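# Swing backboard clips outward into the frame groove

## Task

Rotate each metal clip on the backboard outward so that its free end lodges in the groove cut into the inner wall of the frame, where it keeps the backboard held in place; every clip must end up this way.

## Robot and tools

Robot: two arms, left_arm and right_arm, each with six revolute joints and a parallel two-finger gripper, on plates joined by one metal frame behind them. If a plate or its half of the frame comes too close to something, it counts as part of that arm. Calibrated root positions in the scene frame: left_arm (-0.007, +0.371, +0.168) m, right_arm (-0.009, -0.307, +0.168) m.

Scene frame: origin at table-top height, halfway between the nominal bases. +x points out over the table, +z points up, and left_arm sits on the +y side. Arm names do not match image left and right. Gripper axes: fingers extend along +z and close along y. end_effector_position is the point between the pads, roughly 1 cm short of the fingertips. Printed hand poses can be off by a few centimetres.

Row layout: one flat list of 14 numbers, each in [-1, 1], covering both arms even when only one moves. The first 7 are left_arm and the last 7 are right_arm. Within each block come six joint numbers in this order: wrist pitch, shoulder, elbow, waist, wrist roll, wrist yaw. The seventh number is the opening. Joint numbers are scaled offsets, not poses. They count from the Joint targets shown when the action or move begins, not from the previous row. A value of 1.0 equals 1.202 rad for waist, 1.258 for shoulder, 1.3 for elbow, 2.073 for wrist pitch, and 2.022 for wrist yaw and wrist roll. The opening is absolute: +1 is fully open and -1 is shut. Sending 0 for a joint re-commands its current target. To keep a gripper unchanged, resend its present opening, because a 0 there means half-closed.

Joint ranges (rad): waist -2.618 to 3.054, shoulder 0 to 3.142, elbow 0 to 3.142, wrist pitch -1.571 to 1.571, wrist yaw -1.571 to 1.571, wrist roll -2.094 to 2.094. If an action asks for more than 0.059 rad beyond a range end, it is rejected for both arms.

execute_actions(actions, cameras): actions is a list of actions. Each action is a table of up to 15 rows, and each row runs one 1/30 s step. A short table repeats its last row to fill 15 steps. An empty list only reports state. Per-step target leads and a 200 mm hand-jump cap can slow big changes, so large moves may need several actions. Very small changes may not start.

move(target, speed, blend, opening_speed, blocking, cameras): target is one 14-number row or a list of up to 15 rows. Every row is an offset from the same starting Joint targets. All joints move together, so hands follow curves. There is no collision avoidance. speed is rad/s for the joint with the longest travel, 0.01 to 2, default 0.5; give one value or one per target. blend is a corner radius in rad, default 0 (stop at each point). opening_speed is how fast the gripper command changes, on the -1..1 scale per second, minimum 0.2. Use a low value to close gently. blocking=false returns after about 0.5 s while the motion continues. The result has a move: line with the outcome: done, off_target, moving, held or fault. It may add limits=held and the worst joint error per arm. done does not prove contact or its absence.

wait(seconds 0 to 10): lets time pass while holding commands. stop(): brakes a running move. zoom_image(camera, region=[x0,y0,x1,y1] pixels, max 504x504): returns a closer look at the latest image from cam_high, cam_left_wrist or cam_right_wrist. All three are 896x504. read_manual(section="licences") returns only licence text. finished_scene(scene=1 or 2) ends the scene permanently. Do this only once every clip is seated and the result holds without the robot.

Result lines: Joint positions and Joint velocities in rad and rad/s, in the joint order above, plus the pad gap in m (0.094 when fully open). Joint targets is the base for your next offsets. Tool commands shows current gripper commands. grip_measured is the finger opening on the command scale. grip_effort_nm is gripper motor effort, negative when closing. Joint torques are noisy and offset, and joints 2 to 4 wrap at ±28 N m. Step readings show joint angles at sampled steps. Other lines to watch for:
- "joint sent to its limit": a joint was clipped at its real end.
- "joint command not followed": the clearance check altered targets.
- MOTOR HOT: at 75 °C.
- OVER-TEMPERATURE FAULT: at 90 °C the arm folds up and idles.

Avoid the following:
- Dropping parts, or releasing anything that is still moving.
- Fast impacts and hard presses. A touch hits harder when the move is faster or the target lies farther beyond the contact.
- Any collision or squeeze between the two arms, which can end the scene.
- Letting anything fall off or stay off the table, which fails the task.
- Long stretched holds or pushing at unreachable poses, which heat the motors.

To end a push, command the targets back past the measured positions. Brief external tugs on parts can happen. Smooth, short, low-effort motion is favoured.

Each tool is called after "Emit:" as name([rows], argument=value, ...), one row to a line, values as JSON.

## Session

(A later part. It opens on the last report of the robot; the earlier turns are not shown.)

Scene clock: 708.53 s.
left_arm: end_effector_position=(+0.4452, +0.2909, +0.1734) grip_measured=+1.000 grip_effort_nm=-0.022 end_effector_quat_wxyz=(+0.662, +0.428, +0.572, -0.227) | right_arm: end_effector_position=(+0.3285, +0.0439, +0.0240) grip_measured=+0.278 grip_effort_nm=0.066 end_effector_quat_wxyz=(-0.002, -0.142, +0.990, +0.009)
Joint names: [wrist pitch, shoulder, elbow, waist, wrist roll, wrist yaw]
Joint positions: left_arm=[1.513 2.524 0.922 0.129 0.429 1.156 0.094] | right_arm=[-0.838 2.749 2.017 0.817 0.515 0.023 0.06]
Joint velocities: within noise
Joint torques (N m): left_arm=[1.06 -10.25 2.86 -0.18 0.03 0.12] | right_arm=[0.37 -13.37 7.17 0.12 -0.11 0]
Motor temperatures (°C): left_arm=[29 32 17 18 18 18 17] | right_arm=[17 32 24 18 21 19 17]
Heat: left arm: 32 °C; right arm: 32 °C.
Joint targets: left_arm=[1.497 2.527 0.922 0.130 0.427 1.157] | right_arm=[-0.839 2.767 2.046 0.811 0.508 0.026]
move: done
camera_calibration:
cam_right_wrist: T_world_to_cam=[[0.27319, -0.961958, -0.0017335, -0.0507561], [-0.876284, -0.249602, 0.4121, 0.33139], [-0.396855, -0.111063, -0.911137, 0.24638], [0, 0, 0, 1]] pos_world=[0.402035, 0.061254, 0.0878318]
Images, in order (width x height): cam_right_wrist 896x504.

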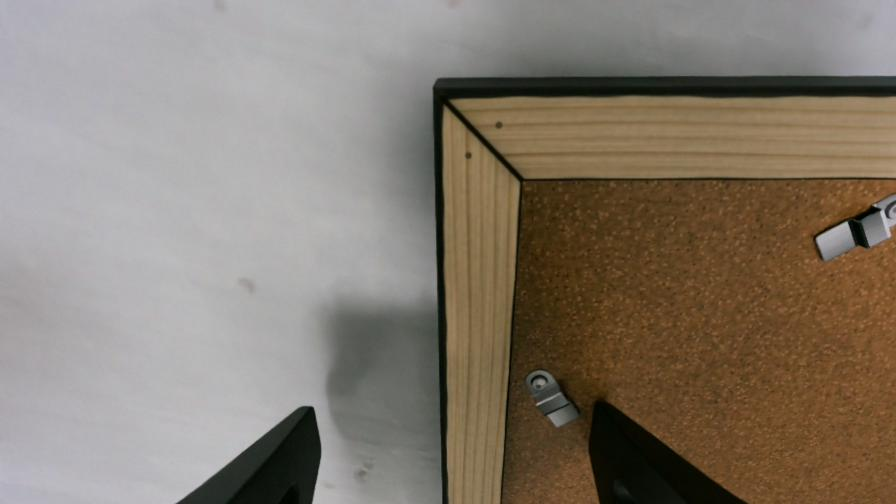

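Emit:
move(target=[0,0,0,0,0,0,1,0,0,0,0,0,0,-0.74], opening_speed=0.5, cameras=["cam_right_wrist"])

Emit:
zoom_image(camera="cam_right_wrist", region=[400, 290, 600, 490])

Scene clock: 714.07 s.
left_arm: end_effector_position=(+0.4452, +0.2909, +0.1734) grip_measured=+1.000 grip_effort_nm=-0.022 end_effector_quat_wxyz=(+0.662, +0.428, +0.572, -0.227) | right_arm: end_effector_position=(+0.3294, +0.0430, +0.0243) grip_measured=-0.736 grip_effort_nm=-0.276 end_effector_quat_wxyz=(-0.003, -0.141, +0.990, +0.010)
Joint names: [wrist pitch, shoulder, elbow, waist, wrist roll, wrist yaw]
Joint positions: left_arm=[1.513 2.524 0.922 0.129 0.429 1.156 0.094] | right_arm=[-0.841 2.749 2.019 0.813 0.513 0.019 0.012]
Joint velocities: within noise
Joint torques (N m): left_arm=[1.06 -10.24 2.7 -0.16 0 0.09] | right_arm=[0.41 -13.42 7.02 0.46 -0.07 0.05]
Motor temperatures (°C): left_arm=[29 32 17 18 18 18 17] | right_arm=[17 33 24 18 21 19 17]
Heat: left arm: 32 °C; right arm: 33 °C.
Joint targets: left_arm=[1.497 2.527 0.922 0.130 0.427 1.157] | right_arm=[-0.839 2.767 2.046 0.810 0.508 0.025]
move: done
camera_calibration:
cam_right_wrist: T_world_to_cam=[[0.271039, -0.962554, -0.00527073, -0.0509984], [-0.875219, -0.248719, 0.414886, 0.331365], [-0.400661, -0.107837, -0.909858, 0.248055], [0, 0, 0, 1]] pos_world=[0.403226, 0.0600777, 0.087947]
Images, in order (width x height): cam_right_wrist 896x504.

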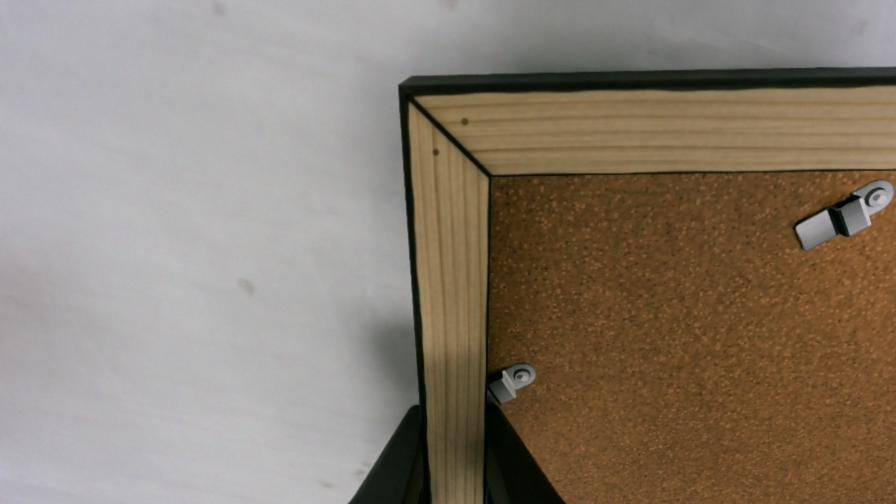

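Scaled by 2.520.

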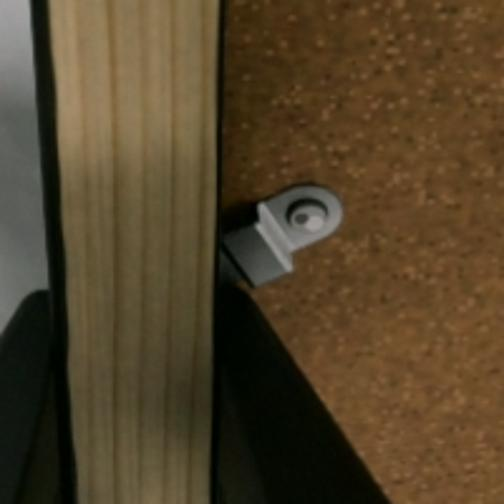

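Emit:
move([
  [0,0,0,0,0,0,1,0,0,0,0,0,0,-0.2],
  [0,0,0,0,0,0,1,0,0.0045,0.0092,0,0,0,-0.2],
], speed=0.1, opening_speed=1, cameras=["cam_right_wrist"])

Emit:
zoom_image(camera="cam_right_wrist", region=[400, 290, 600, 490])

Scene clock: 720.73 s.
left_arm: end_effector_position=(+0.4452, +0.2909, +0.1734) grip_measured=+1.000 grip_effort_nm=-0.037 end_effector_quat_wxyz=(+0.662, +0.428, +0.572, -0.227) | right_arm: end_effector_position=(+0.3309, +0.0446, +0.0240) grip_measured=-0.202 grip_effort_nm=0.066 end_effector_quat_wxyz=(-0.002, -0.141, +0.990, +0.012)
Joint names: [wrist pitch, shoulder, elbow, waist, wrist roll, wrist yaw]
Joint positions: left_arm=[1.513 2.524 0.922 0.129 0.429 1.156 0.094] | right_arm=[-0.842 2.754 2.029 0.813 0.513 0.019 0.037]
Joint velocities: within noise
Joint torques (N m): left_arm=[1.02 -10.26 2.82 -0.23 -0.02 0.07] | right_arm=[0.41 -13.45 7.23 0.47 -0.1 0.05]
Motor temperatures (°C): left_arm=[29 32 17 18 18 18 17] | right_arm=[17 33 24 18 21 19 17]
Heat: left arm: 32 °C; right arm: 33 °C.
Joint targets: left_arm=[1.497 2.527 0.922 0.130 0.427 1.157] | right_arm=[-0.839 2.773 2.058 0.810 0.509 0.025]
move: done
camera_calibration:
cam_right_wrist: T_world_to_cam=[[0.271267, -0.962476, -0.00736048, -0.0499397], [-0.87638, -0.250148, 0.411562, 0.333743], [-0.39796, -0.105192, -0.911352, 0.247521], [0, 0, 0, 1]] pos_world=[0.404536, 0.0614569, 0.0878552]
Images, in order (width x height): cam_right_wrist 896x504.

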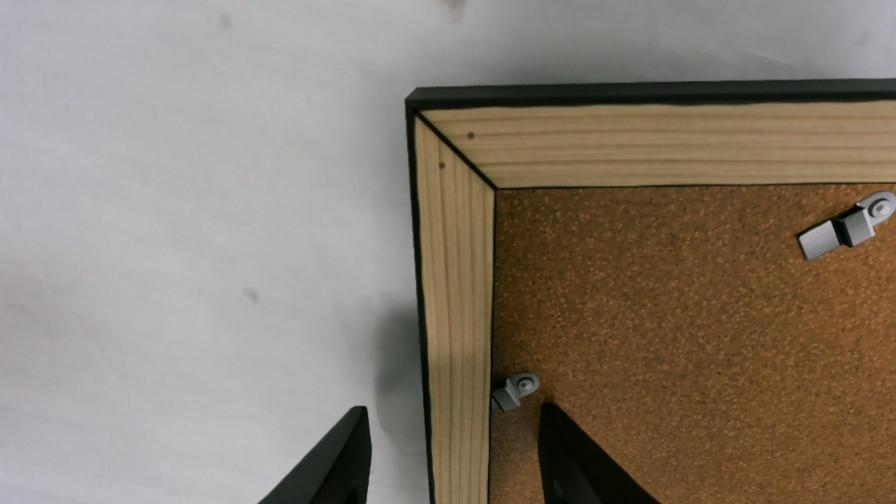

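Scaled by 2.520.

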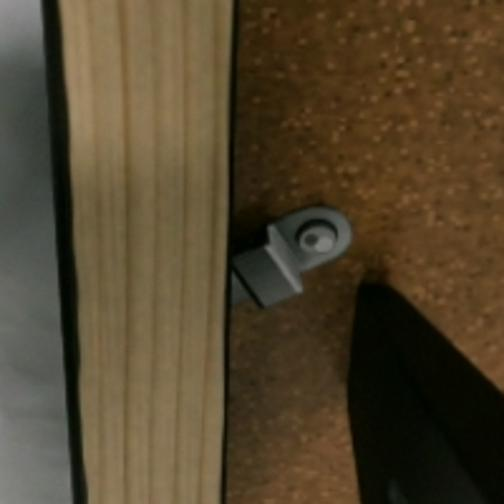

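Emit:
move(target=[0,0,0,0,0,0,1,0,0,0,0,0,0,-0.74], opening_speed=0.5, cameras=["cam_right_wrist"])

Emit:
zoom_image(camera="cam_right_wrist", region=[400, 290, 600, 490])

Emit:
zoom_image(camera="cam_right_wrist", region=[700, 120, 896, 300])

Scene clock: 727.77 s.
left_arm: end_effector_position=(+0.4452, +0.2909, +0.1734) grip_measured=+1.000 grip_effort_nm=-0.022 end_effector_quat_wxyz=(+0.662, +0.428, +0.572, -0.227) | right_arm: end_effector_position=(+0.3311, +0.0441, +0.0239) grip_measured=-0.736 grip_effort_nm=-0.281 end_effector_quat_wxyz=(-0.001, -0.141, +0.990, +0.010)
Joint names: [wrist pitch, shoulder, elbow, waist, wrist roll, wrist yaw]
Joint positions: left_arm=[1.513 2.524 0.922 0.129 0.429 1.156 0.094] | right_arm=[-0.843 2.755 2.029 0.813 0.512 0.022 0.012]
Joint velocities: within noise
Joint torques (N m): left_arm=[1.03 -10.39 2.77 -0.23 -0.01 0.12] | right_arm=[0.43 -13.45 7.12 0.46 -0.07 0.01]
Motor temperatures (°C): left_arm=[29 32 17 18 18 18 17] | right_arm=[17 33 24 18 21 19 17]
Heat: left arm: 32 °C; right arm: 33 °C.
Joint targets: left_arm=[1.497 2.527 0.922 0.130 0.427 1.157] | right_arm=[-0.839 2.773 2.058 0.810 0.508 0.026]
move: done
camera_calibration:
cam_right_wrist: T_world_to_cam=[[0.271656, -0.962384, -0.00447501, -0.050674], [-0.87674, -0.249393, 0.411255, 0.333898], [-0.396901, -0.107796, -0.91151, 0.247206], [0, 0, 0, 1]] pos_world=[0.404624, 0.0611517, 0.0877868]
Images, in order (width x height): cam_right_wrist 896x504.

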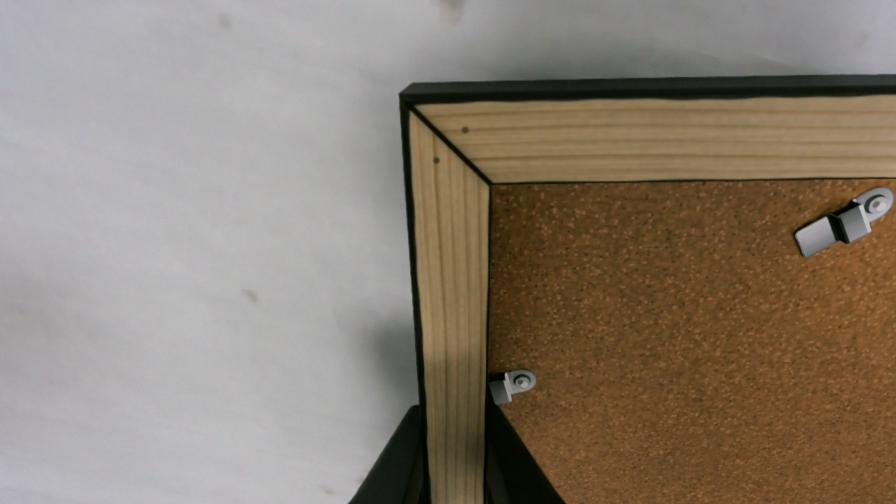

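Scaled by 2.520.

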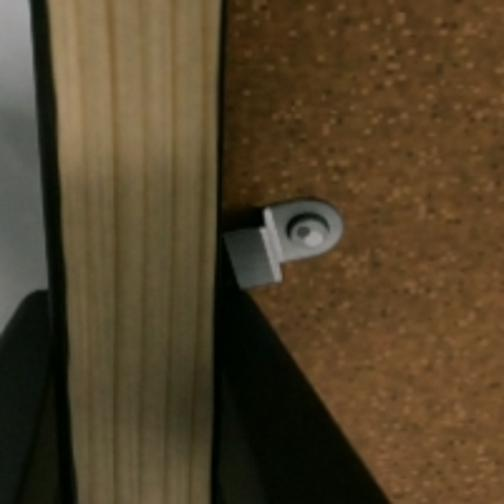

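Scaled by 2.571.

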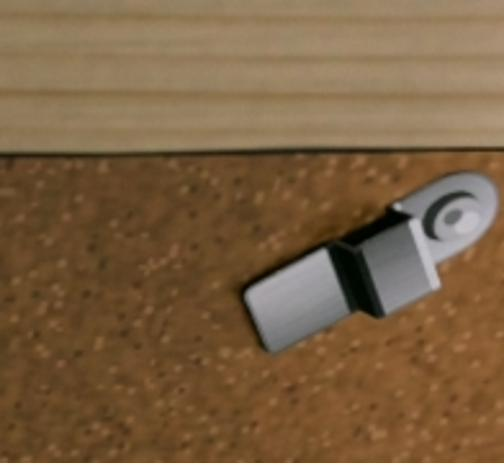

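Emit:
move([
  [0,0,0,0,0,0,1,0,-0.0358,-0.0354,0,0,0,-0.75],
  [0,0,0,0,0,0,1,0.0494,-0.1105,-0.1862,0.0341,0.0247,0,-0.75],
  [0,0,0,0,0,0,1,0.0945,-0.1737,-0.3192,0.0557,0.0381,0,-0.75],
], speed=0.15, blend=0.02, cameras=["cam_right_wrist","cam_high"])

Scene clock: 772.70 s.
left_arm: end_effector_position=(+0.4452, +0.2909, +0.1734) grip_measured=+1.000 grip_effort_nm=-0.042 end_effector_quat_wxyz=(+0.662, +0.428, +0.572, -0.227) | right_arm: end_effector_position=(+0.2807, +0.0261, +0.0222) grip_measured=-0.743 grip_effort_nm=-0.422 end_effector_quat_wxyz=(+0.000, -0.140, +0.990, +0.010)
Joint names: [wrist pitch, shoulder, elbow, waist, wrist roll, wrist yaw]
Joint positions: left_arm=[1.513 2.524 0.922 0.129 0.429 1.156 0.094] | right_arm=[-0.641 2.586 1.66 0.867 0.569 0.023 0.012]
Joint velocities: within noise
Joint torques (N m): left_arm=[1.06 -10.36 2.8 -0.21 -0.03 0.08] | right_arm=[0.38 -16.75 3.37 1.66 0.14 -0.01]
Motor temperatures (°C): left_arm=[29 33 17 18 18 18 17] | right_arm=[17 33 24 18 21 19 17]
Heat: left arm: 33 °C; right arm: 33 °C.
Joint targets: left_arm=[1.497 2.527 0.922 0.130 0.427 1.157] | right_arm=[-0.643 2.555 1.643 0.878 0.585 0.025]
move: done; blend cut to 0 rad at target 1
camera_calibration:
cam_right_wrist: T_world_to_cam=[[0.268989, -0.963133, -0.00443091, -0.0535447], [-0.87869, -0.247284, 0.408356, 0.286482], [-0.394397, -0.10595, -0.912812, 0.222999], [0, 0, 0, 1]] pos_world=[0.354082, 0.0428985, 0.0863317]
Images, in order (width x height): cam_high 896x504, cam_right_wrist 896x504.

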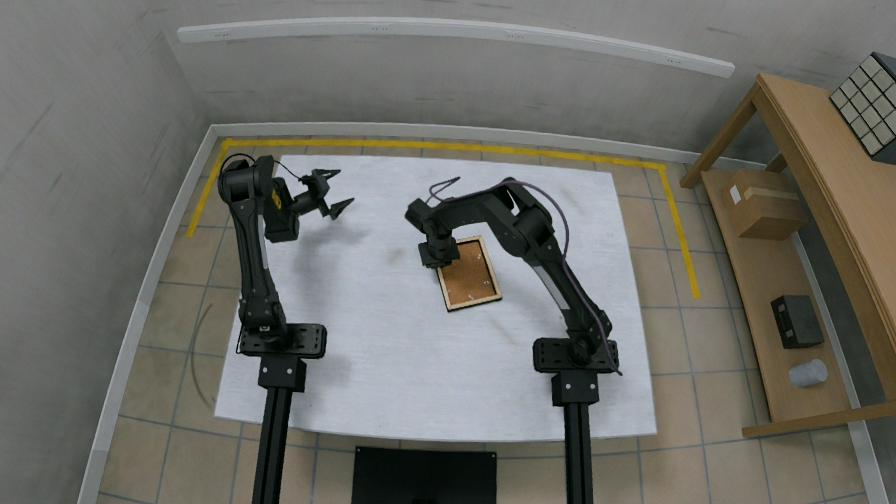

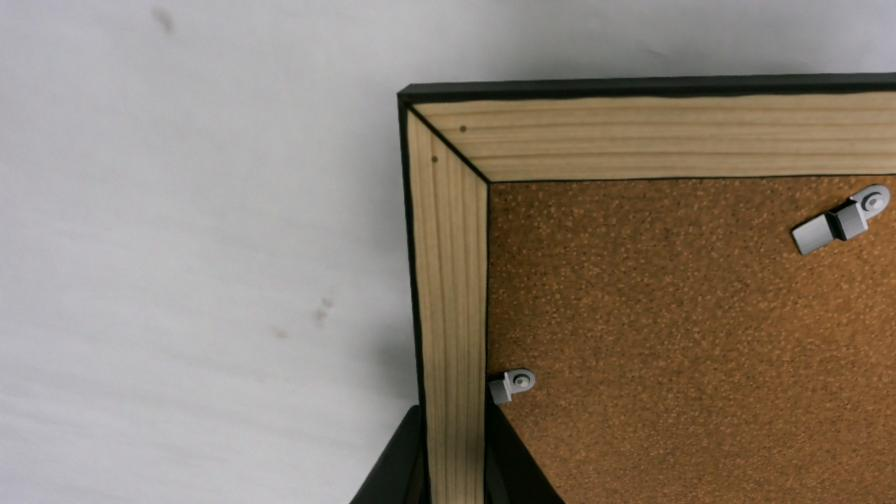

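Emit:
move([
  [0,0,0,0,0,0,1,0,0,0,0,0,0,-0.5],
  [0,0,0,0,0,0,1,-0.041,-0.0763,-0.0077,0,0,0,-0.5],
  [0,0,0,0,0,0,1,-0.0999,0.0684,0.2154,-0.1631,0.6884,0,0.28],
], speed=[0.5,0.3,0.8], opening_speed=1.5, cameras=["cam_right_wrist","cam_high"])

Emit:
zoom_image(camera="cam_right_wrist", region=[400, 240, 650, 490])

Scene clock: 787.40 s.
left_arm: end_effector_position=(+0.4452, +0.2909, +0.1734) grip_measured=+1.000 grip_effort_nm=-0.027 end_effector_quat_wxyz=(+0.662, +0.428, +0.572, -0.227) | right_arm: end_effector_position=(+0.3627, -0.0126, +0.0521) grip_measured=+0.278 grip_effort_nm=0.061 end_effector_quat_wxyz=(-0.007, +0.606, +0.795, +0.008)
Joint names: [wrist pitch, shoulder, elbow, waist, wrist roll, wrist yaw]
Joint positions: left_arm=[1.513 2.524 0.922 0.129 0.429 1.156 0.094] | right_arm=[-0.834 2.623 1.895 0.684 1.97 0.023 0.06]
Joint velocities: left_arm=[within noise] | right_arm=[-0.037 -0.046 0.002 0.002 -0.037 0.022 -0.001]
Joint torques (N m): left_arm=[1.05 -10.29 2.67 -0.12 0.02 0.1] | right_arm=[0.22 -12.96 7.1 0.36 0.05 0]
Motor temperatures (°C): left_arm=[29 33 17 18 18 18 17] | right_arm=[17 36 23 18 21 19 17]
Heat: left arm: 33 °C; right arm: 36 °C.
Joint targets: left_arm=[1.497 2.527 0.922 0.130 0.427 1.157] | right_arm=[-0.850 2.641 1.923 0.681 1.977 0.026]
move: done
camera_calibration:
cam_right_wrist: T_world_to_cam=[[-0.966461, -0.256549, 0.0116692, 0.343479], [-0.22684, 0.87408, 0.429566, 0.113318], [-0.120405, 0.412512, -0.90296, 0.185217], [0, 0, 0, 1]] pos_world=[0.379965, -0.0873342, 0.114558]
Images, in order (width x height): cam_high 896x504, cam_right_wrist 896x504.

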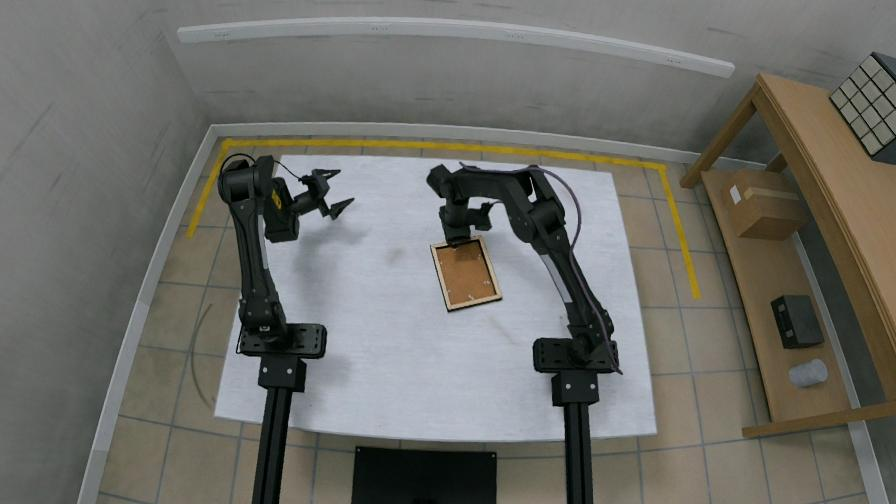

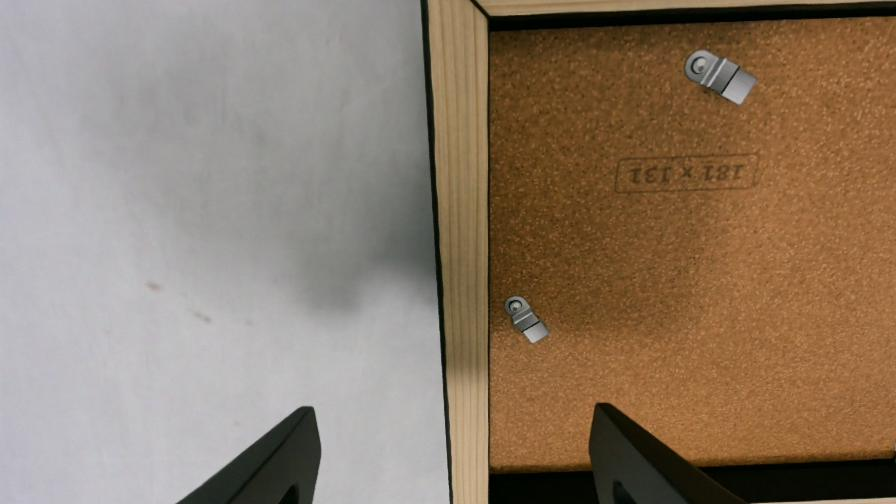

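Scaled by 2.016.

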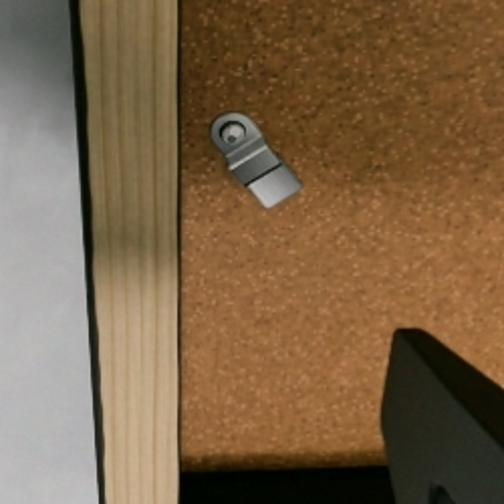

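Emit:
move(target=[0,0,0,0,0,0,1,0.0396,0.0501,0,0.0116,-0.0208,0.0094,0.28], speed=0.15, cameras=["cam_right_wrist"])

Emit:
zoom_image(camera="cam_right_wrist", region=[440, 290, 640, 490])

Scene clock: 807.87 s.
left_arm: end_effector_position=(+0.4452, +0.2909, +0.1734) grip_measured=+1.000 grip_effort_nm=-0.017 end_effector_quat_wxyz=(+0.662, +0.428, +0.572, -0.227) | right_arm: end_effector_position=(+0.3610, -0.0133, +0.0225) grip_measured=+0.278 grip_effort_nm=0.061 end_effector_quat_wxyz=(-0.005, +0.596, +0.803, +0.004)
Joint names: [wrist pitch, shoulder, elbow, waist, wrist roll, wrist yaw]
Joint positions: left_arm=[1.513 2.524 0.922 0.129 0.429 1.156 0.094] | right_arm=[-0.776 2.688 1.895 0.684 1.943 0.027 0.06]
Joint velocities: within noise
Joint torques (N m): left_arm=[1.06 -10.4 2.93 -0.1 -0.01 0.11] | right_arm=[0.46 -13.31 6.89 1.7 -0.11 0.14]
Motor temperatures (°C): left_arm=[29 33 17 18 18 18 17] | right_arm=[17 35 24 18 21 19 17]
Heat: left arm: 33 °C; right arm: 35 °C.
Joint targets: left_arm=[1.497 2.527 0.922 0.130 0.427 1.157] | right_arm=[-0.768 2.704 1.923 0.695 1.935 0.045]
move: done
camera_calibration:
cam_right_wrist: T_world_to_cam=[[-0.959052, -0.28276, 0.0162884, 0.338857], [-0.249565, 0.870857, 0.423469, 0.134629], [-0.133925, 0.402063, -0.905764, 0.163424], [0, 0, 0, 1]] pos_world=[0.380467, -0.0871339, 0.0854928]
Images, in order (width x height): cam_right_wrist 896x504.

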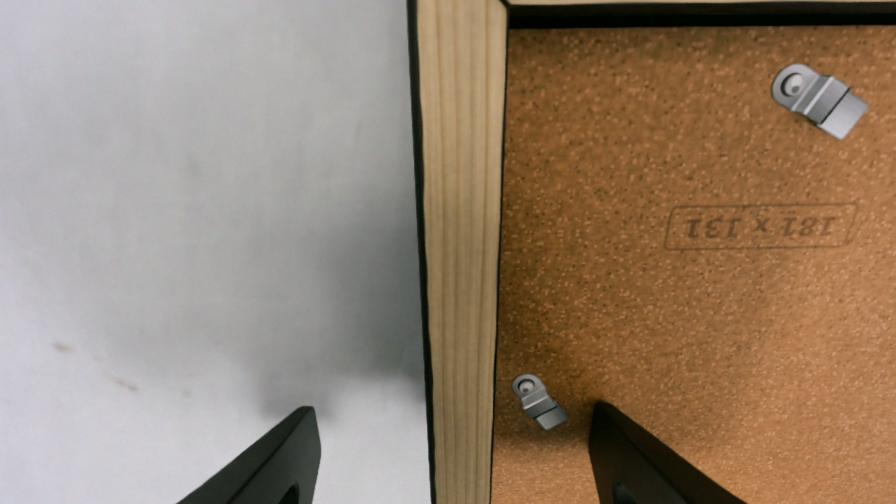

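Scaled by 2.520.

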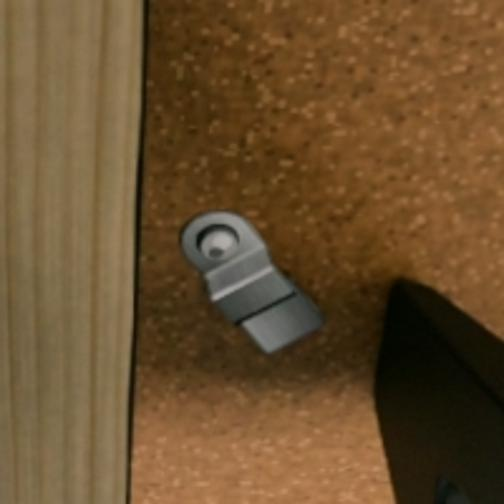

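Emit:
move(target=[0,0,0,0,0,0,1,0,0,0,0,0,0,-0.74], opening_speed=0.5, cameras=["cam_right_wrist"])

Emit:
zoom_image(camera="cam_right_wrist", region=[400, 290, 600, 490])

Scene clock: 816.90 s.
left_arm: end_effector_position=(+0.4452, +0.2909, +0.1734) grip_measured=+1.000 grip_effort_nm=-0.022 end_effector_quat_wxyz=(+0.662, +0.428, +0.572, -0.227) | right_arm: end_effector_position=(+0.3615, -0.0098, +0.0231) grip_measured=-0.735 grip_effort_nm=-0.286 end_effector_quat_wxyz=(-0.001, +0.592, +0.806, +0.008)
Joint names: [wrist pitch, shoulder, elbow, waist, wrist roll, wrist yaw]
Joint positions: left_arm=[1.513 2.524 0.922 0.129 0.429 1.156 0.094] | right_arm=[-0.768 2.688 1.897 0.692 1.942 0.033 0.012]
Joint velocities: within noise
Joint torques (N m): left_arm=[1.06 -10.35 2.78 -0.09 -0.05 0.13] | right_arm=[0.41 -13.29 6.76 0.99 -0.09 0.09]
Motor temperatures (°C): left_arm=[29 33 17 18 18 18 17] | right_arm=[17 33 24 18 21 19 17]
Heat: left arm: 33 °C; right arm: 33 °C.
Joint targets: left_arm=[1.497 2.527 0.922 0.130 0.427 1.157] | right_arm=[-0.768 2.704 1.923 0.695 1.935 0.045]
move: done
camera_calibration:
cam_right_wrist: T_world_to_cam=[[-0.95678, -0.290766, 0.00522676, 0.339636], [-0.261564, 0.868267, 0.42154, 0.135763], [-0.127108, 0.401954, -0.906795, 0.160123], [0, 0, 0, 1]] pos_world=[0.380821, -0.083486, 0.0861943]
Images, in order (width x height): cam_right_wrist 896x504.

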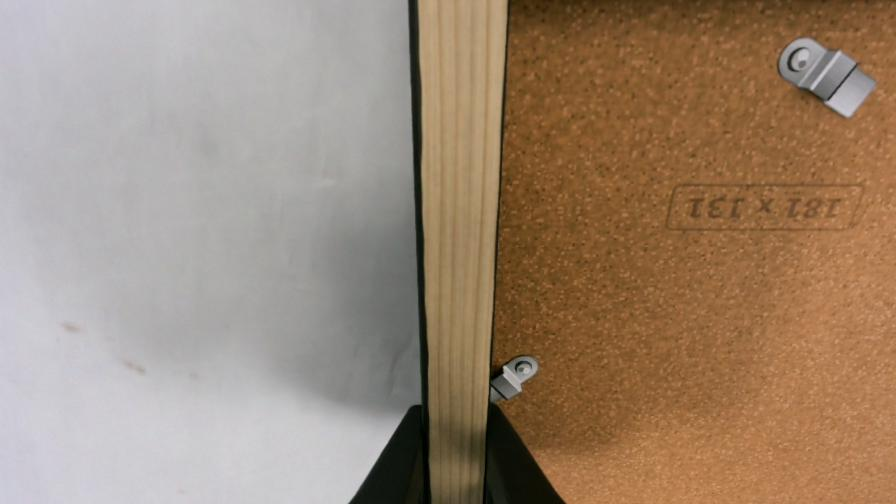

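Scaled by 2.520.

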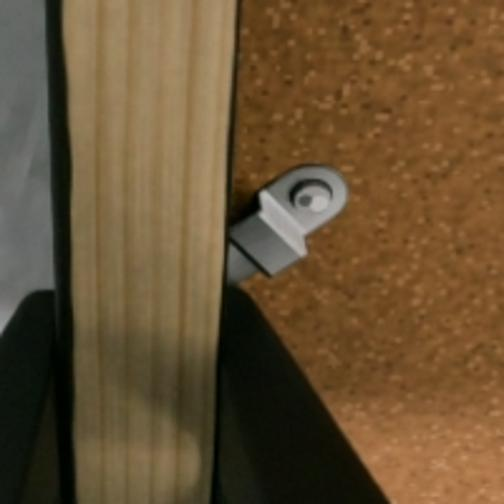

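Emit:
move([
  [0,0,0,0,0,0,1,0,0,0,0,0,0,-0.2],
  [0,0,0,0,0,0,1,0,0,0,-0.0166,-0.0035,0,-0.2],
], speed=0.1, opening_speed=1, cameras=["cam_right_wrist"])

Emit:
zoom_image(camera="cam_right_wrist", region=[400, 290, 600, 490])

Scene clock: 826.10 s.
left_arm: end_effector_position=(+0.4452, +0.2909, +0.1734) grip_measured=+1.000 grip_effort_nm=-0.022 end_effector_quat_wxyz=(+0.662, +0.428, +0.572, -0.227) | right_arm: end_effector_position=(+0.3646, -0.0137, +0.0229) grip_measured=-0.202 grip_effort_nm=0.061 end_effector_quat_wxyz=(-0.001, +0.594, +0.805, +0.008)
Joint names: [wrist pitch, shoulder, elbow, waist, wrist roll, wrist yaw]
Joint positions: left_arm=[1.513 2.524 0.922 0.129 0.429 1.156 0.094] | right_arm=[-0.768 2.688 1.897 0.682 1.936 0.034 0.037]
Joint velocities: within noise
Joint torques (N m): left_arm=[1.03 -10.29 2.84 -0.14 -0.02 0.08] | right_arm=[0.39 -13.3 6.78 0.12 -0.11 0.09]
Motor temperatures (°C): left_arm=[29 33 17 18 18 18 17] | right_arm=[17 33 25 18 21 19 17]
Heat: left arm: 33 °C; right arm: 33 °C.
Joint targets: left_arm=[1.497 2.527 0.922 0.130 0.427 1.157] | right_arm=[-0.768 2.704 1.923 0.675 1.928 0.045]
move: done
camera_calibration:
cam_right_wrist: T_world_to_cam=[[-0.957997, -0.286735, 0.00505611, 0.341995], [-0.258025, 0.869504, 0.421172, 0.138743], [-0.125161, 0.402177, -0.906967, 0.16119], [0, 0, 0, 1]] pos_world=[0.383604, -0.0874029, 0.0860304]
Images, in order (width x height): cam_right_wrist 896x504.

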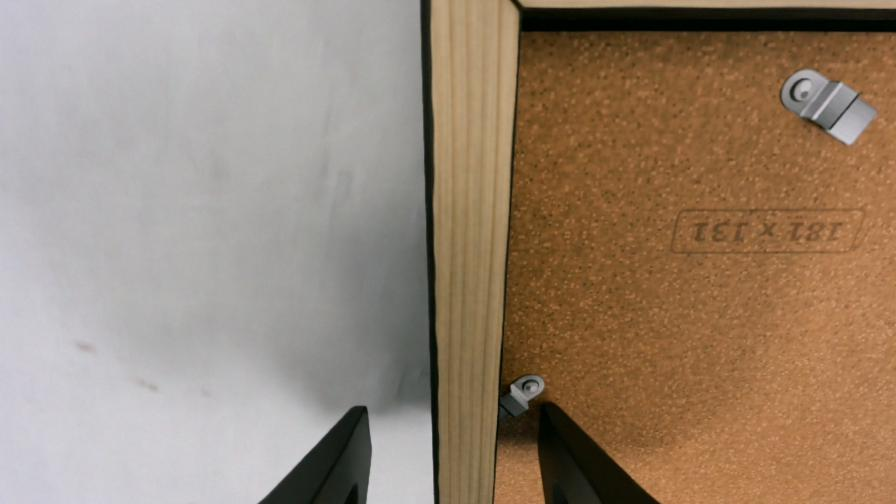

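Scaled by 2.520.

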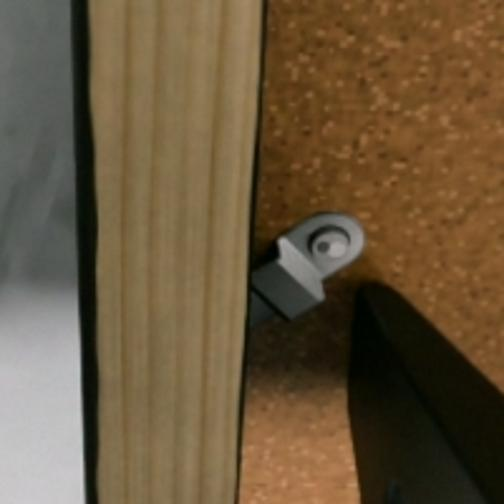

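Emit:
move(target=[0,0,0,0,0,0,1,0,0,0,0,0,0,-0.74], opening_speed=0.5, cameras=["cam_right_wrist"])

Scene clock: 891.67 s.
left_arm: end_effector_position=(+0.4452, +0.2909, +0.1734) grip_measured=+1.000 grip_effort_nm=-0.022 end_effector_quat_wxyz=(+0.662, +0.428, +0.572, -0.227) | right_arm: end_effector_position=(+0.3654, -0.0130, +0.0229) grip_measured=-0.735 grip_effort_nm=-0.291 end_effector_quat_wxyz=(-0.001, +0.593, +0.805, +0.010)
Joint names: [wrist pitch, shoulder, elbow, waist, wrist roll, wrist yaw]
Joint positions: left_arm=[1.513 2.524 0.922 0.129 0.429 1.156 0.094] | right_arm=[-0.764 2.688 1.897 0.682 1.935 0.033 0.012]
Joint velocities: within noise
Joint torques (N m): left_arm=[1.08 -10.28 2.82 -0.05 0 0.07] | right_arm=[0.35 -13.31 6.75 0.1 -0.11 0.08]
Motor temperatures (°C): left_arm=[29 34 17 18 18 18 17] | right_arm=[17 32 26 18 21 19 17]
Heat: left arm: 34 °C; right arm: 32 °C.
Joint targets: left_arm=[1.497 2.527 0.922 0.130 0.427 1.157] | right_arm=[-0.768 2.704 1.923 0.675 1.928 0.044]
move: done
camera_calibration:
cam_right_wrist: T_world_to_cam=[[-0.957724, -0.287685, 0.00127767, 0.342916], [-0.26018, 0.868035, 0.422873, 0.139061], [-0.122763, 0.404663, -0.906188, 0.160161], [0, 0, 0, 1]] pos_world=[0.384261, -0.0868694, 0.085893]
Images, in order (width x height): cam_right_wrist 896x504.

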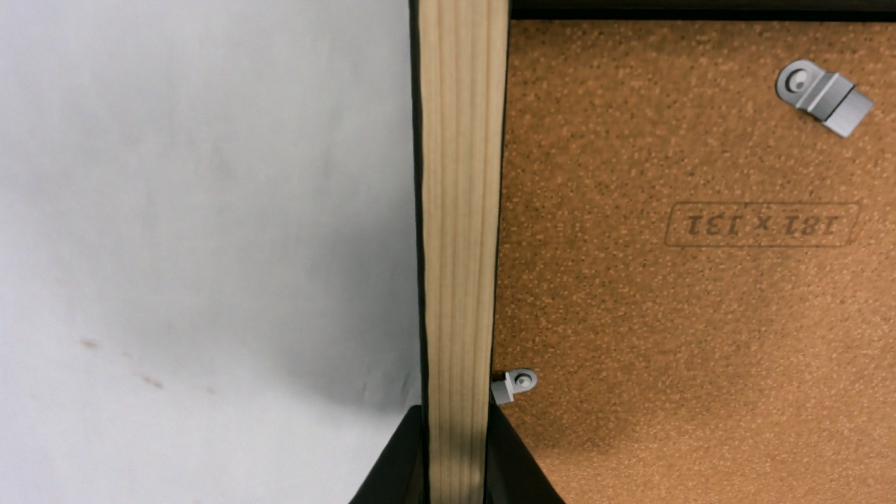

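Emit:
zoom_image(camera="cam_right_wrist", region=[460, 340, 580, 420])

Emit:
zoom_image(camera="cam_right_wrist", region=[740, 30, 896, 160])

Scaled by 4.200.

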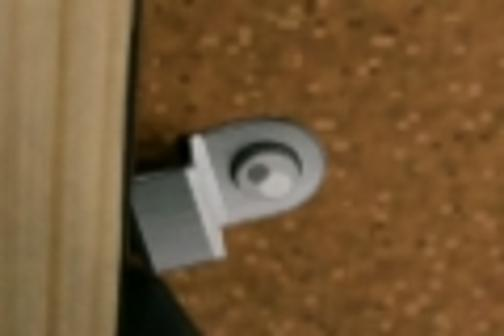

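Scaled by 3.231.

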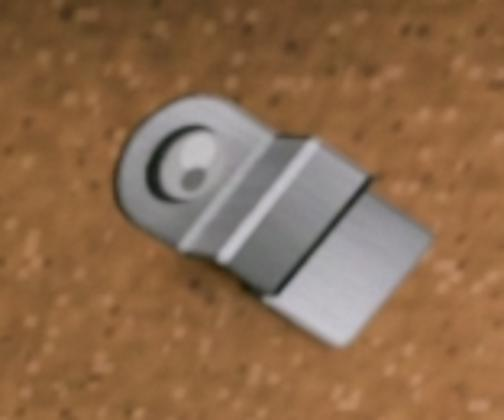

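Emit:
move([
  [0,0,0,0,0,0,1,0,0,0,0,0,0,-0.5],
  [0,0,0,0,0,0,1,-0.0331,-0.0644,-0.0097,0,0,0,-0.5],
  [0,0,0,0,0,0,1,0.0584,-0.3508,-0.4445,-0.119,-0.838,0,0.28],
], speed=[0.5,0.3,0.9], cameras=["cam_high","cam_right_wrist"])

Scene clock: 938.80 s.
left_arm: end_effector_position=(+0.4452, +0.2909, +0.1734) grip_measured=+1.000 grip_effort_nm=-0.027 end_effector_quat_wxyz=(+0.662, +0.428, +0.572, -0.227) | right_arm: end_effector_position=(+0.3206, -0.1194, +0.0701) grip_measured=+0.278 grip_effort_nm=0.061 end_effector_quat_wxyz=(-0.018, -0.140, +0.990, -0.004)
Joint names: [wrist pitch, shoulder, elbow, waist, wrist roll, wrist yaw]
Joint positions: left_arm=[1.513 2.524 0.922 0.129 0.429 1.156 0.094] | right_arm=[-0.658 2.301 1.356 0.538 0.241 0.033 0.06]
Joint velocities: within noise
Joint torques (N m): left_arm=[1.05 -10.29 2.97 -0.01 0 0.14] | right_arm=[0.42 -15.53 3.64 0.02 -0.11 0.1]
Motor temperatures (°C): left_arm=[29 34 17 18 18 18 17] | right_arm=[17 33 25 18 21 19 17]
Heat: left arm: 34 °C; right arm: 33 °C.
Joint targets: left_arm=[1.497 2.527 0.922 0.130 0.427 1.157] | right_arm=[-0.647 2.263 1.345 0.533 0.234 0.044]
move: off_target (right_arm); target 3's new numbers were sent with right_arm's shoulder 0.039 rad from that target; right_arm: the shoulder is farthest, 0.039 rad from its target
camera_calibration:
cam_right_wrist: T_world_to_cam=[[0.270262, -0.96261, 0.0184764, -0.206112], [-0.864842, -0.23429, 0.444023, 0.260619], [-0.423092, -0.135982, -0.895825, 0.271561], [0, 0, 0, 1]] pos_world=[0.395993, -0.100418, 0.131358]
Images, in order (width x height): cam_high 896x504, cam_right_wrist 896x504.

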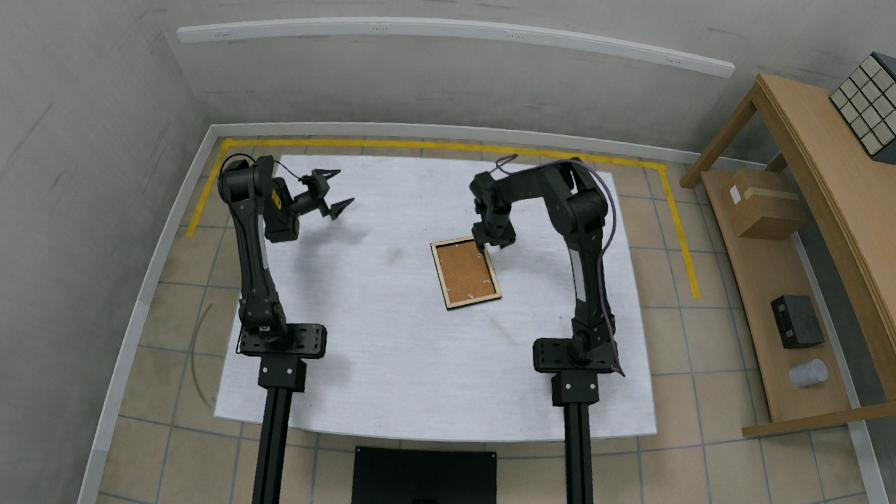

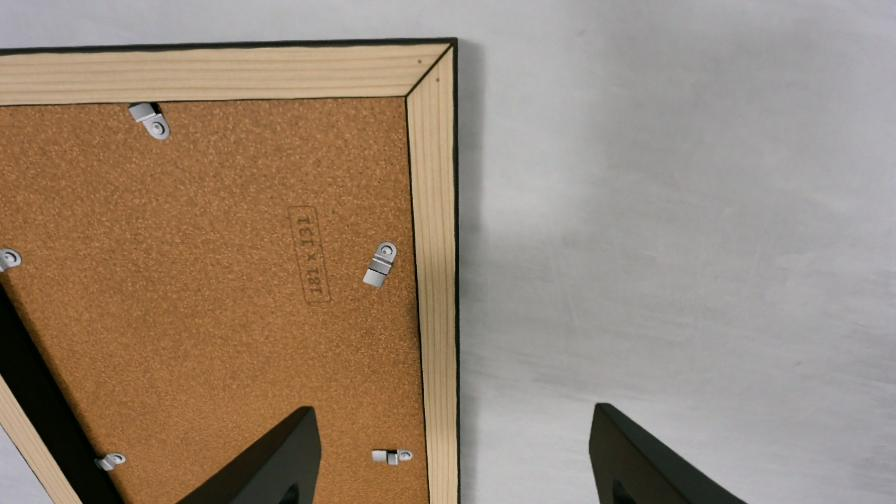

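Emit:
zoom_image(camera="cam_right_wrist", region=[100, 80, 220, 160])

Emit:
zoom_image(camera="cam_right_wrist", region=[0, 220, 140, 500])

Emit:
zoom_image(camera="cam_right_wrist", region=[340, 220, 460, 300])

Scaled by 4.200.

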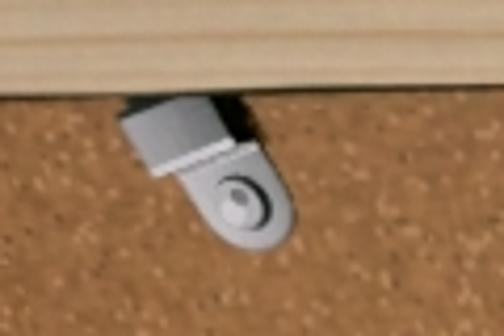

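Scaled by 1.800.

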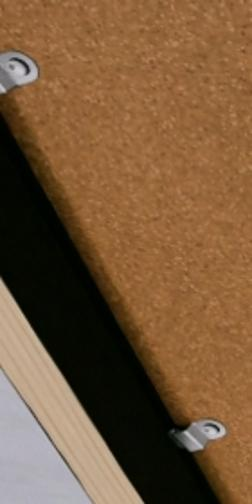

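Scaled by 4.200.

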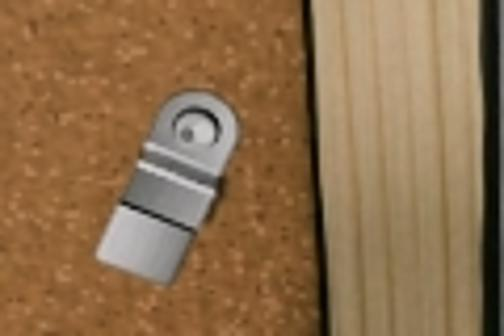

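Emit:
move(target=[0,0,0,0,0,0,1,0.0463,0.0978,0,0.0158,0,0,0.28], cameras=["cam_right_wrist"])

Scene clock: 970.30 s.
left_arm: end_effector_position=(+0.4452, +0.2909, +0.1734) grip_measured=+1.000 grip_effort_nm=-0.022 end_effector_quat_wxyz=(+0.662, +0.428, +0.572, -0.227) | right_arm: end_effector_position=(+0.3221, -0.1152, +0.0403) grip_measured=+0.278 grip_effort_nm=0.061 end_effector_quat_wxyz=(-0.012, -0.142, +0.990, -0.002)
Joint names: [wrist pitch, shoulder, elbow, waist, wrist roll, wrist yaw]
Joint positions: left_arm=[1.513 2.524 0.922 0.129 0.429 1.156 0.094] | right_arm=[-0.563 2.38 1.351 0.543 0.241 0.033 0.06]
Joint velocities: within noise
Joint torques (N m): left_arm=[1.04 -10.39 2.74 -0.13 -0.04 0.11] | right_arm=[0.45 -11.54 3.71 1.43 -0.11 0.1]
Motor temperatures (°C): left_arm=[29 34 17 18 18 18 17] | right_arm=[17 33 24 18 21 19 17]
Heat: left arm: 34 °C; right arm: 33 °C.
Joint targets: left_arm=[1.497 2.527 0.922 0.130 0.427 1.157] | right_arm=[-0.551 2.386 1.345 0.552 0.234 0.044]
move: done
camera_calibration:
cam_right_wrist: T_world_to_cam=[[0.274419, -0.961483, 0.0156029, -0.202979], [-0.868185, -0.240749, 0.433929, 0.27685], [-0.413459, -0.132625, -0.900812, 0.243452], [0, 0, 0, 1]] pos_world=[0.396716, -0.0962219, 0.102339]
Images, in order (width x height): cam_right_wrist 896x504.

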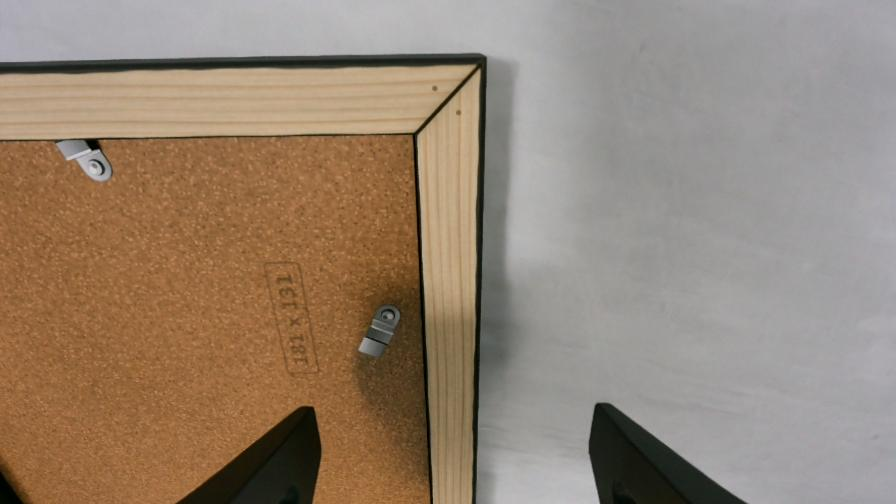

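Emit:
move(target=[0,0,0,0,0,0,1,0.0236,0.0421,0.0331,0,0,0,0.28], speed=0.2, cameras=["cam_right_wrist"])

Scene clock: 993.73 s.
left_arm: end_effector_position=(+0.4452, +0.2909, +0.1734) grip_measured=+1.000 grip_effort_nm=-0.027 end_effector_quat_wxyz=(+0.662, +0.428, +0.572, -0.227) | right_arm: end_effector_position=(+0.3275, -0.1113, +0.0255) grip_measured=+0.278 grip_effort_nm=0.066 end_effector_quat_wxyz=(-0.004, -0.142, +0.990, +0.002)
Joint names: [wrist pitch, shoulder, elbow, waist, wrist roll, wrist yaw]
Joint positions: left_arm=[1.513 2.524 0.922 0.129 0.429 1.156 0.094] | right_arm=[-0.513 2.426 1.365 0.543 0.24 0.033 0.06]
Joint velocities: within noise
Joint torques (N m): left_arm=[1.05 -10.41 2.76 -0.14 0 0.12] | right_arm=[0.46 -11.08 5.74 1.42 -0.11 0.1]
Motor temperatures (°C): left_arm=[29 34 17 18 18 18 17] | right_arm=[17 32 23 18 21 19 17]
Heat: left arm: 34 °C; right arm: 32 °C.
Joint targets: left_arm=[1.497 2.527 0.922 0.130 0.427 1.157] | right_arm=[-0.502 2.439 1.388 0.552 0.234 0.044]
move: done
camera_calibration:
cam_right_wrist: T_world_to_cam=[[0.273929, -0.961683, 0.0113852, -0.200299], [-0.874584, -0.24416, 0.418913, 0.291026], [-0.400082, -0.12471, -0.907955, 0.229617], [0, 0, 0, 1]] pos_world=[0.40126, -0.0929313, 0.0888476]
Images, in order (width x height): cam_right_wrist 896x504.

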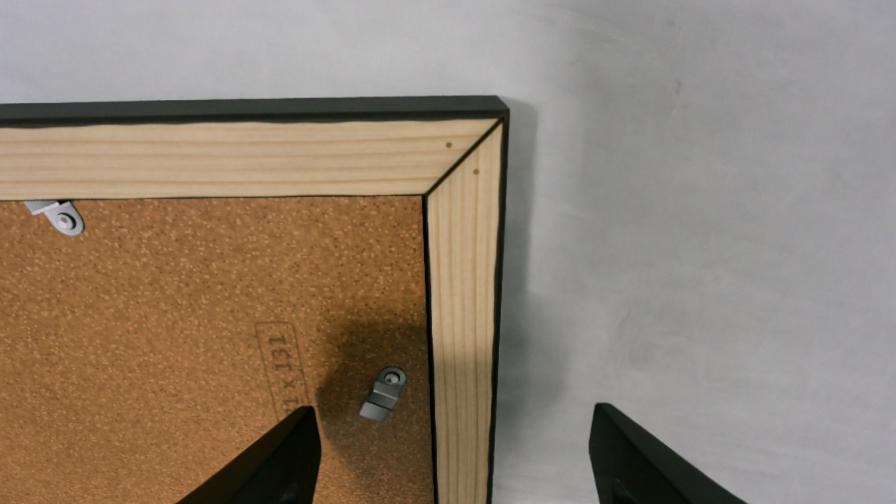

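Emit:
move(target=[0,0,0,0,0,0,1,0.007,0.0103,-0.035,0,0,0,0.28], speed=0.15, cameras=["cam_right_wrist"])

Scene clock: 1003.83 s.
left_arm: end_effector_position=(+0.4452, +0.2909, +0.1734) grip_measured=+1.000 grip_effort_nm=-0.027 end_effector_quat_wxyz=(+0.662, +0.428, +0.572, -0.227) | right_arm: end_effector_position=(+0.3251, -0.1126, +0.0207) grip_measured=+0.278 grip_effort_nm=0.061 end_effector_quat_wxyz=(-0.006, -0.143, +0.990, +0.001)
Joint names: [wrist pitch, shoulder, elbow, waist, wrist roll, wrist yaw]
Joint positions: left_arm=[1.513 2.524 0.922 0.129 0.429 1.156 0.094] | right_arm=[-0.497 2.434 1.354 0.543 0.24 0.034 0.06]
Joint velocities: within noise
Joint torques (N m): left_arm=[1.04 -10.24 2.93 -0.17 -0.01 0.11] | right_arm=[0.45 -10.66 3.18 1.4 -0.1 0.09]
Motor temperatures (°C): left_arm=[29 34 17 18 18 18 17] | right_arm=[17 33 24 18 21 19 17]
Heat: left arm: 34 °C; right arm: 33 °C.
Joint targets: left_arm=[1.497 2.527 0.922 0.130 0.427 1.157] | right_arm=[-0.487 2.451 1.343 0.552 0.234 0.044]
move: done
camera_calibration:
cam_right_wrist: T_world_to_cam=[[0.274426, -0.961528, 0.0124064, -0.200974], [-0.873576, -0.24389, 0.421169, 0.290209], [-0.40194, -0.126418, -0.906897, 0.224532], [0, 0, 0, 1]] pos_world=[0.39892, -0.0940789, 0.0838942]
Images, in order (width x height): cam_right_wrist 896x504.

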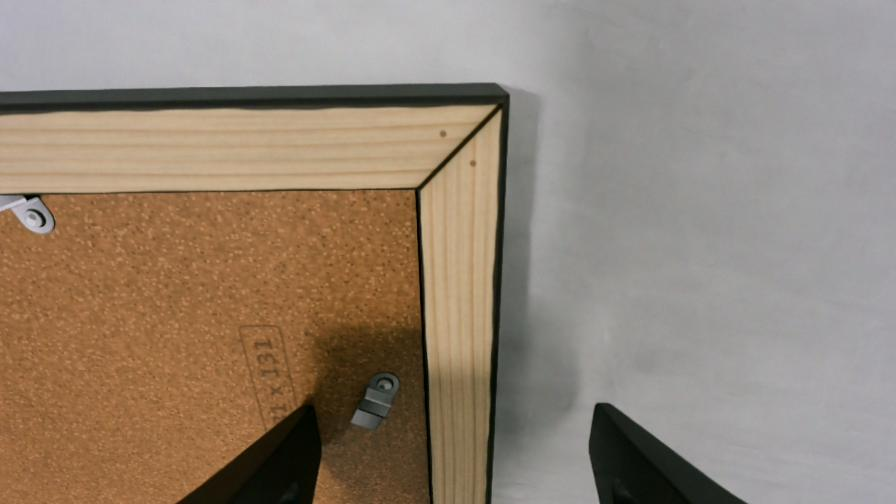

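Emit:
move(target=[0,0,0,0,0,0,1,0,0,0,0,0,0,-0.74], opening_speed=0.5, cameras=["cam_right_wrist"])

Scene clock: 1015.00 s.
left_arm: end_effector_position=(+0.4452, +0.2909, +0.1734) grip_measured=+1.000 grip_effort_nm=-0.032 end_effector_quat_wxyz=(+0.662, +0.428, +0.572, -0.227) | right_arm: end_effector_position=(+0.3244, -0.1130, +0.0209) grip_measured=-0.735 grip_effort_nm=-0.281 end_effector_quat_wxyz=(-0.004, -0.148, +0.989, -0.006)
Joint names: [wrist pitch, shoulder, elbow, waist, wrist roll, wrist yaw]
Joint positions: left_arm=[1.513 2.524 0.922 0.129 0.429 1.156 0.094] | right_arm=[-0.501 2.434 1.354 0.55 0.237 0.049 0.012]
Joint velocities: within noise
Joint torques (N m): left_arm=[1.04 -10.26 2.88 -0.13 0.02 0.09] | right_arm=[0.48 -10.63 3.17 0.7 -0.07 -0.05]
Motor temperatures (°C): left_arm=[29 34 17 18 18 18 17] | right_arm=[17 33 24 18 21 19 17]
Heat: left arm: 34 °C; right arm: 33 °C.
Joint targets: left_arm=[1.497 2.527 0.922 0.130 0.427 1.157] | right_arm=[-0.487 2.451 1.343 0.551 0.234 0.044]
move: done
camera_calibration:
cam_right_wrist: T_world_to_cam=[[0.284505, -0.958279, 0.0275427, -0.204393], [-0.872976, -0.247092, 0.420544, 0.288906], [-0.396193, -0.143691, -0.906854, 0.220491], [0, 0, 0, 1]] pos_world=[0.397716, -0.0927964, 0.0840852]
Images, in order (width x height): cam_right_wrist 896x504.

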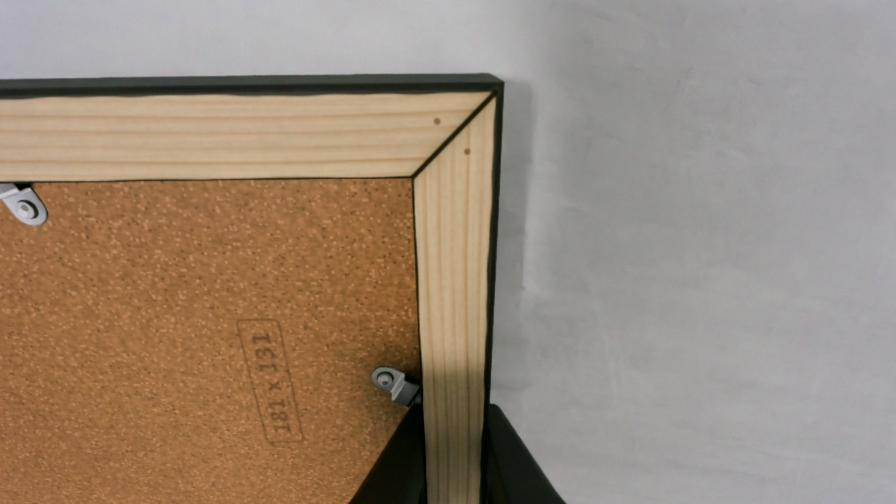

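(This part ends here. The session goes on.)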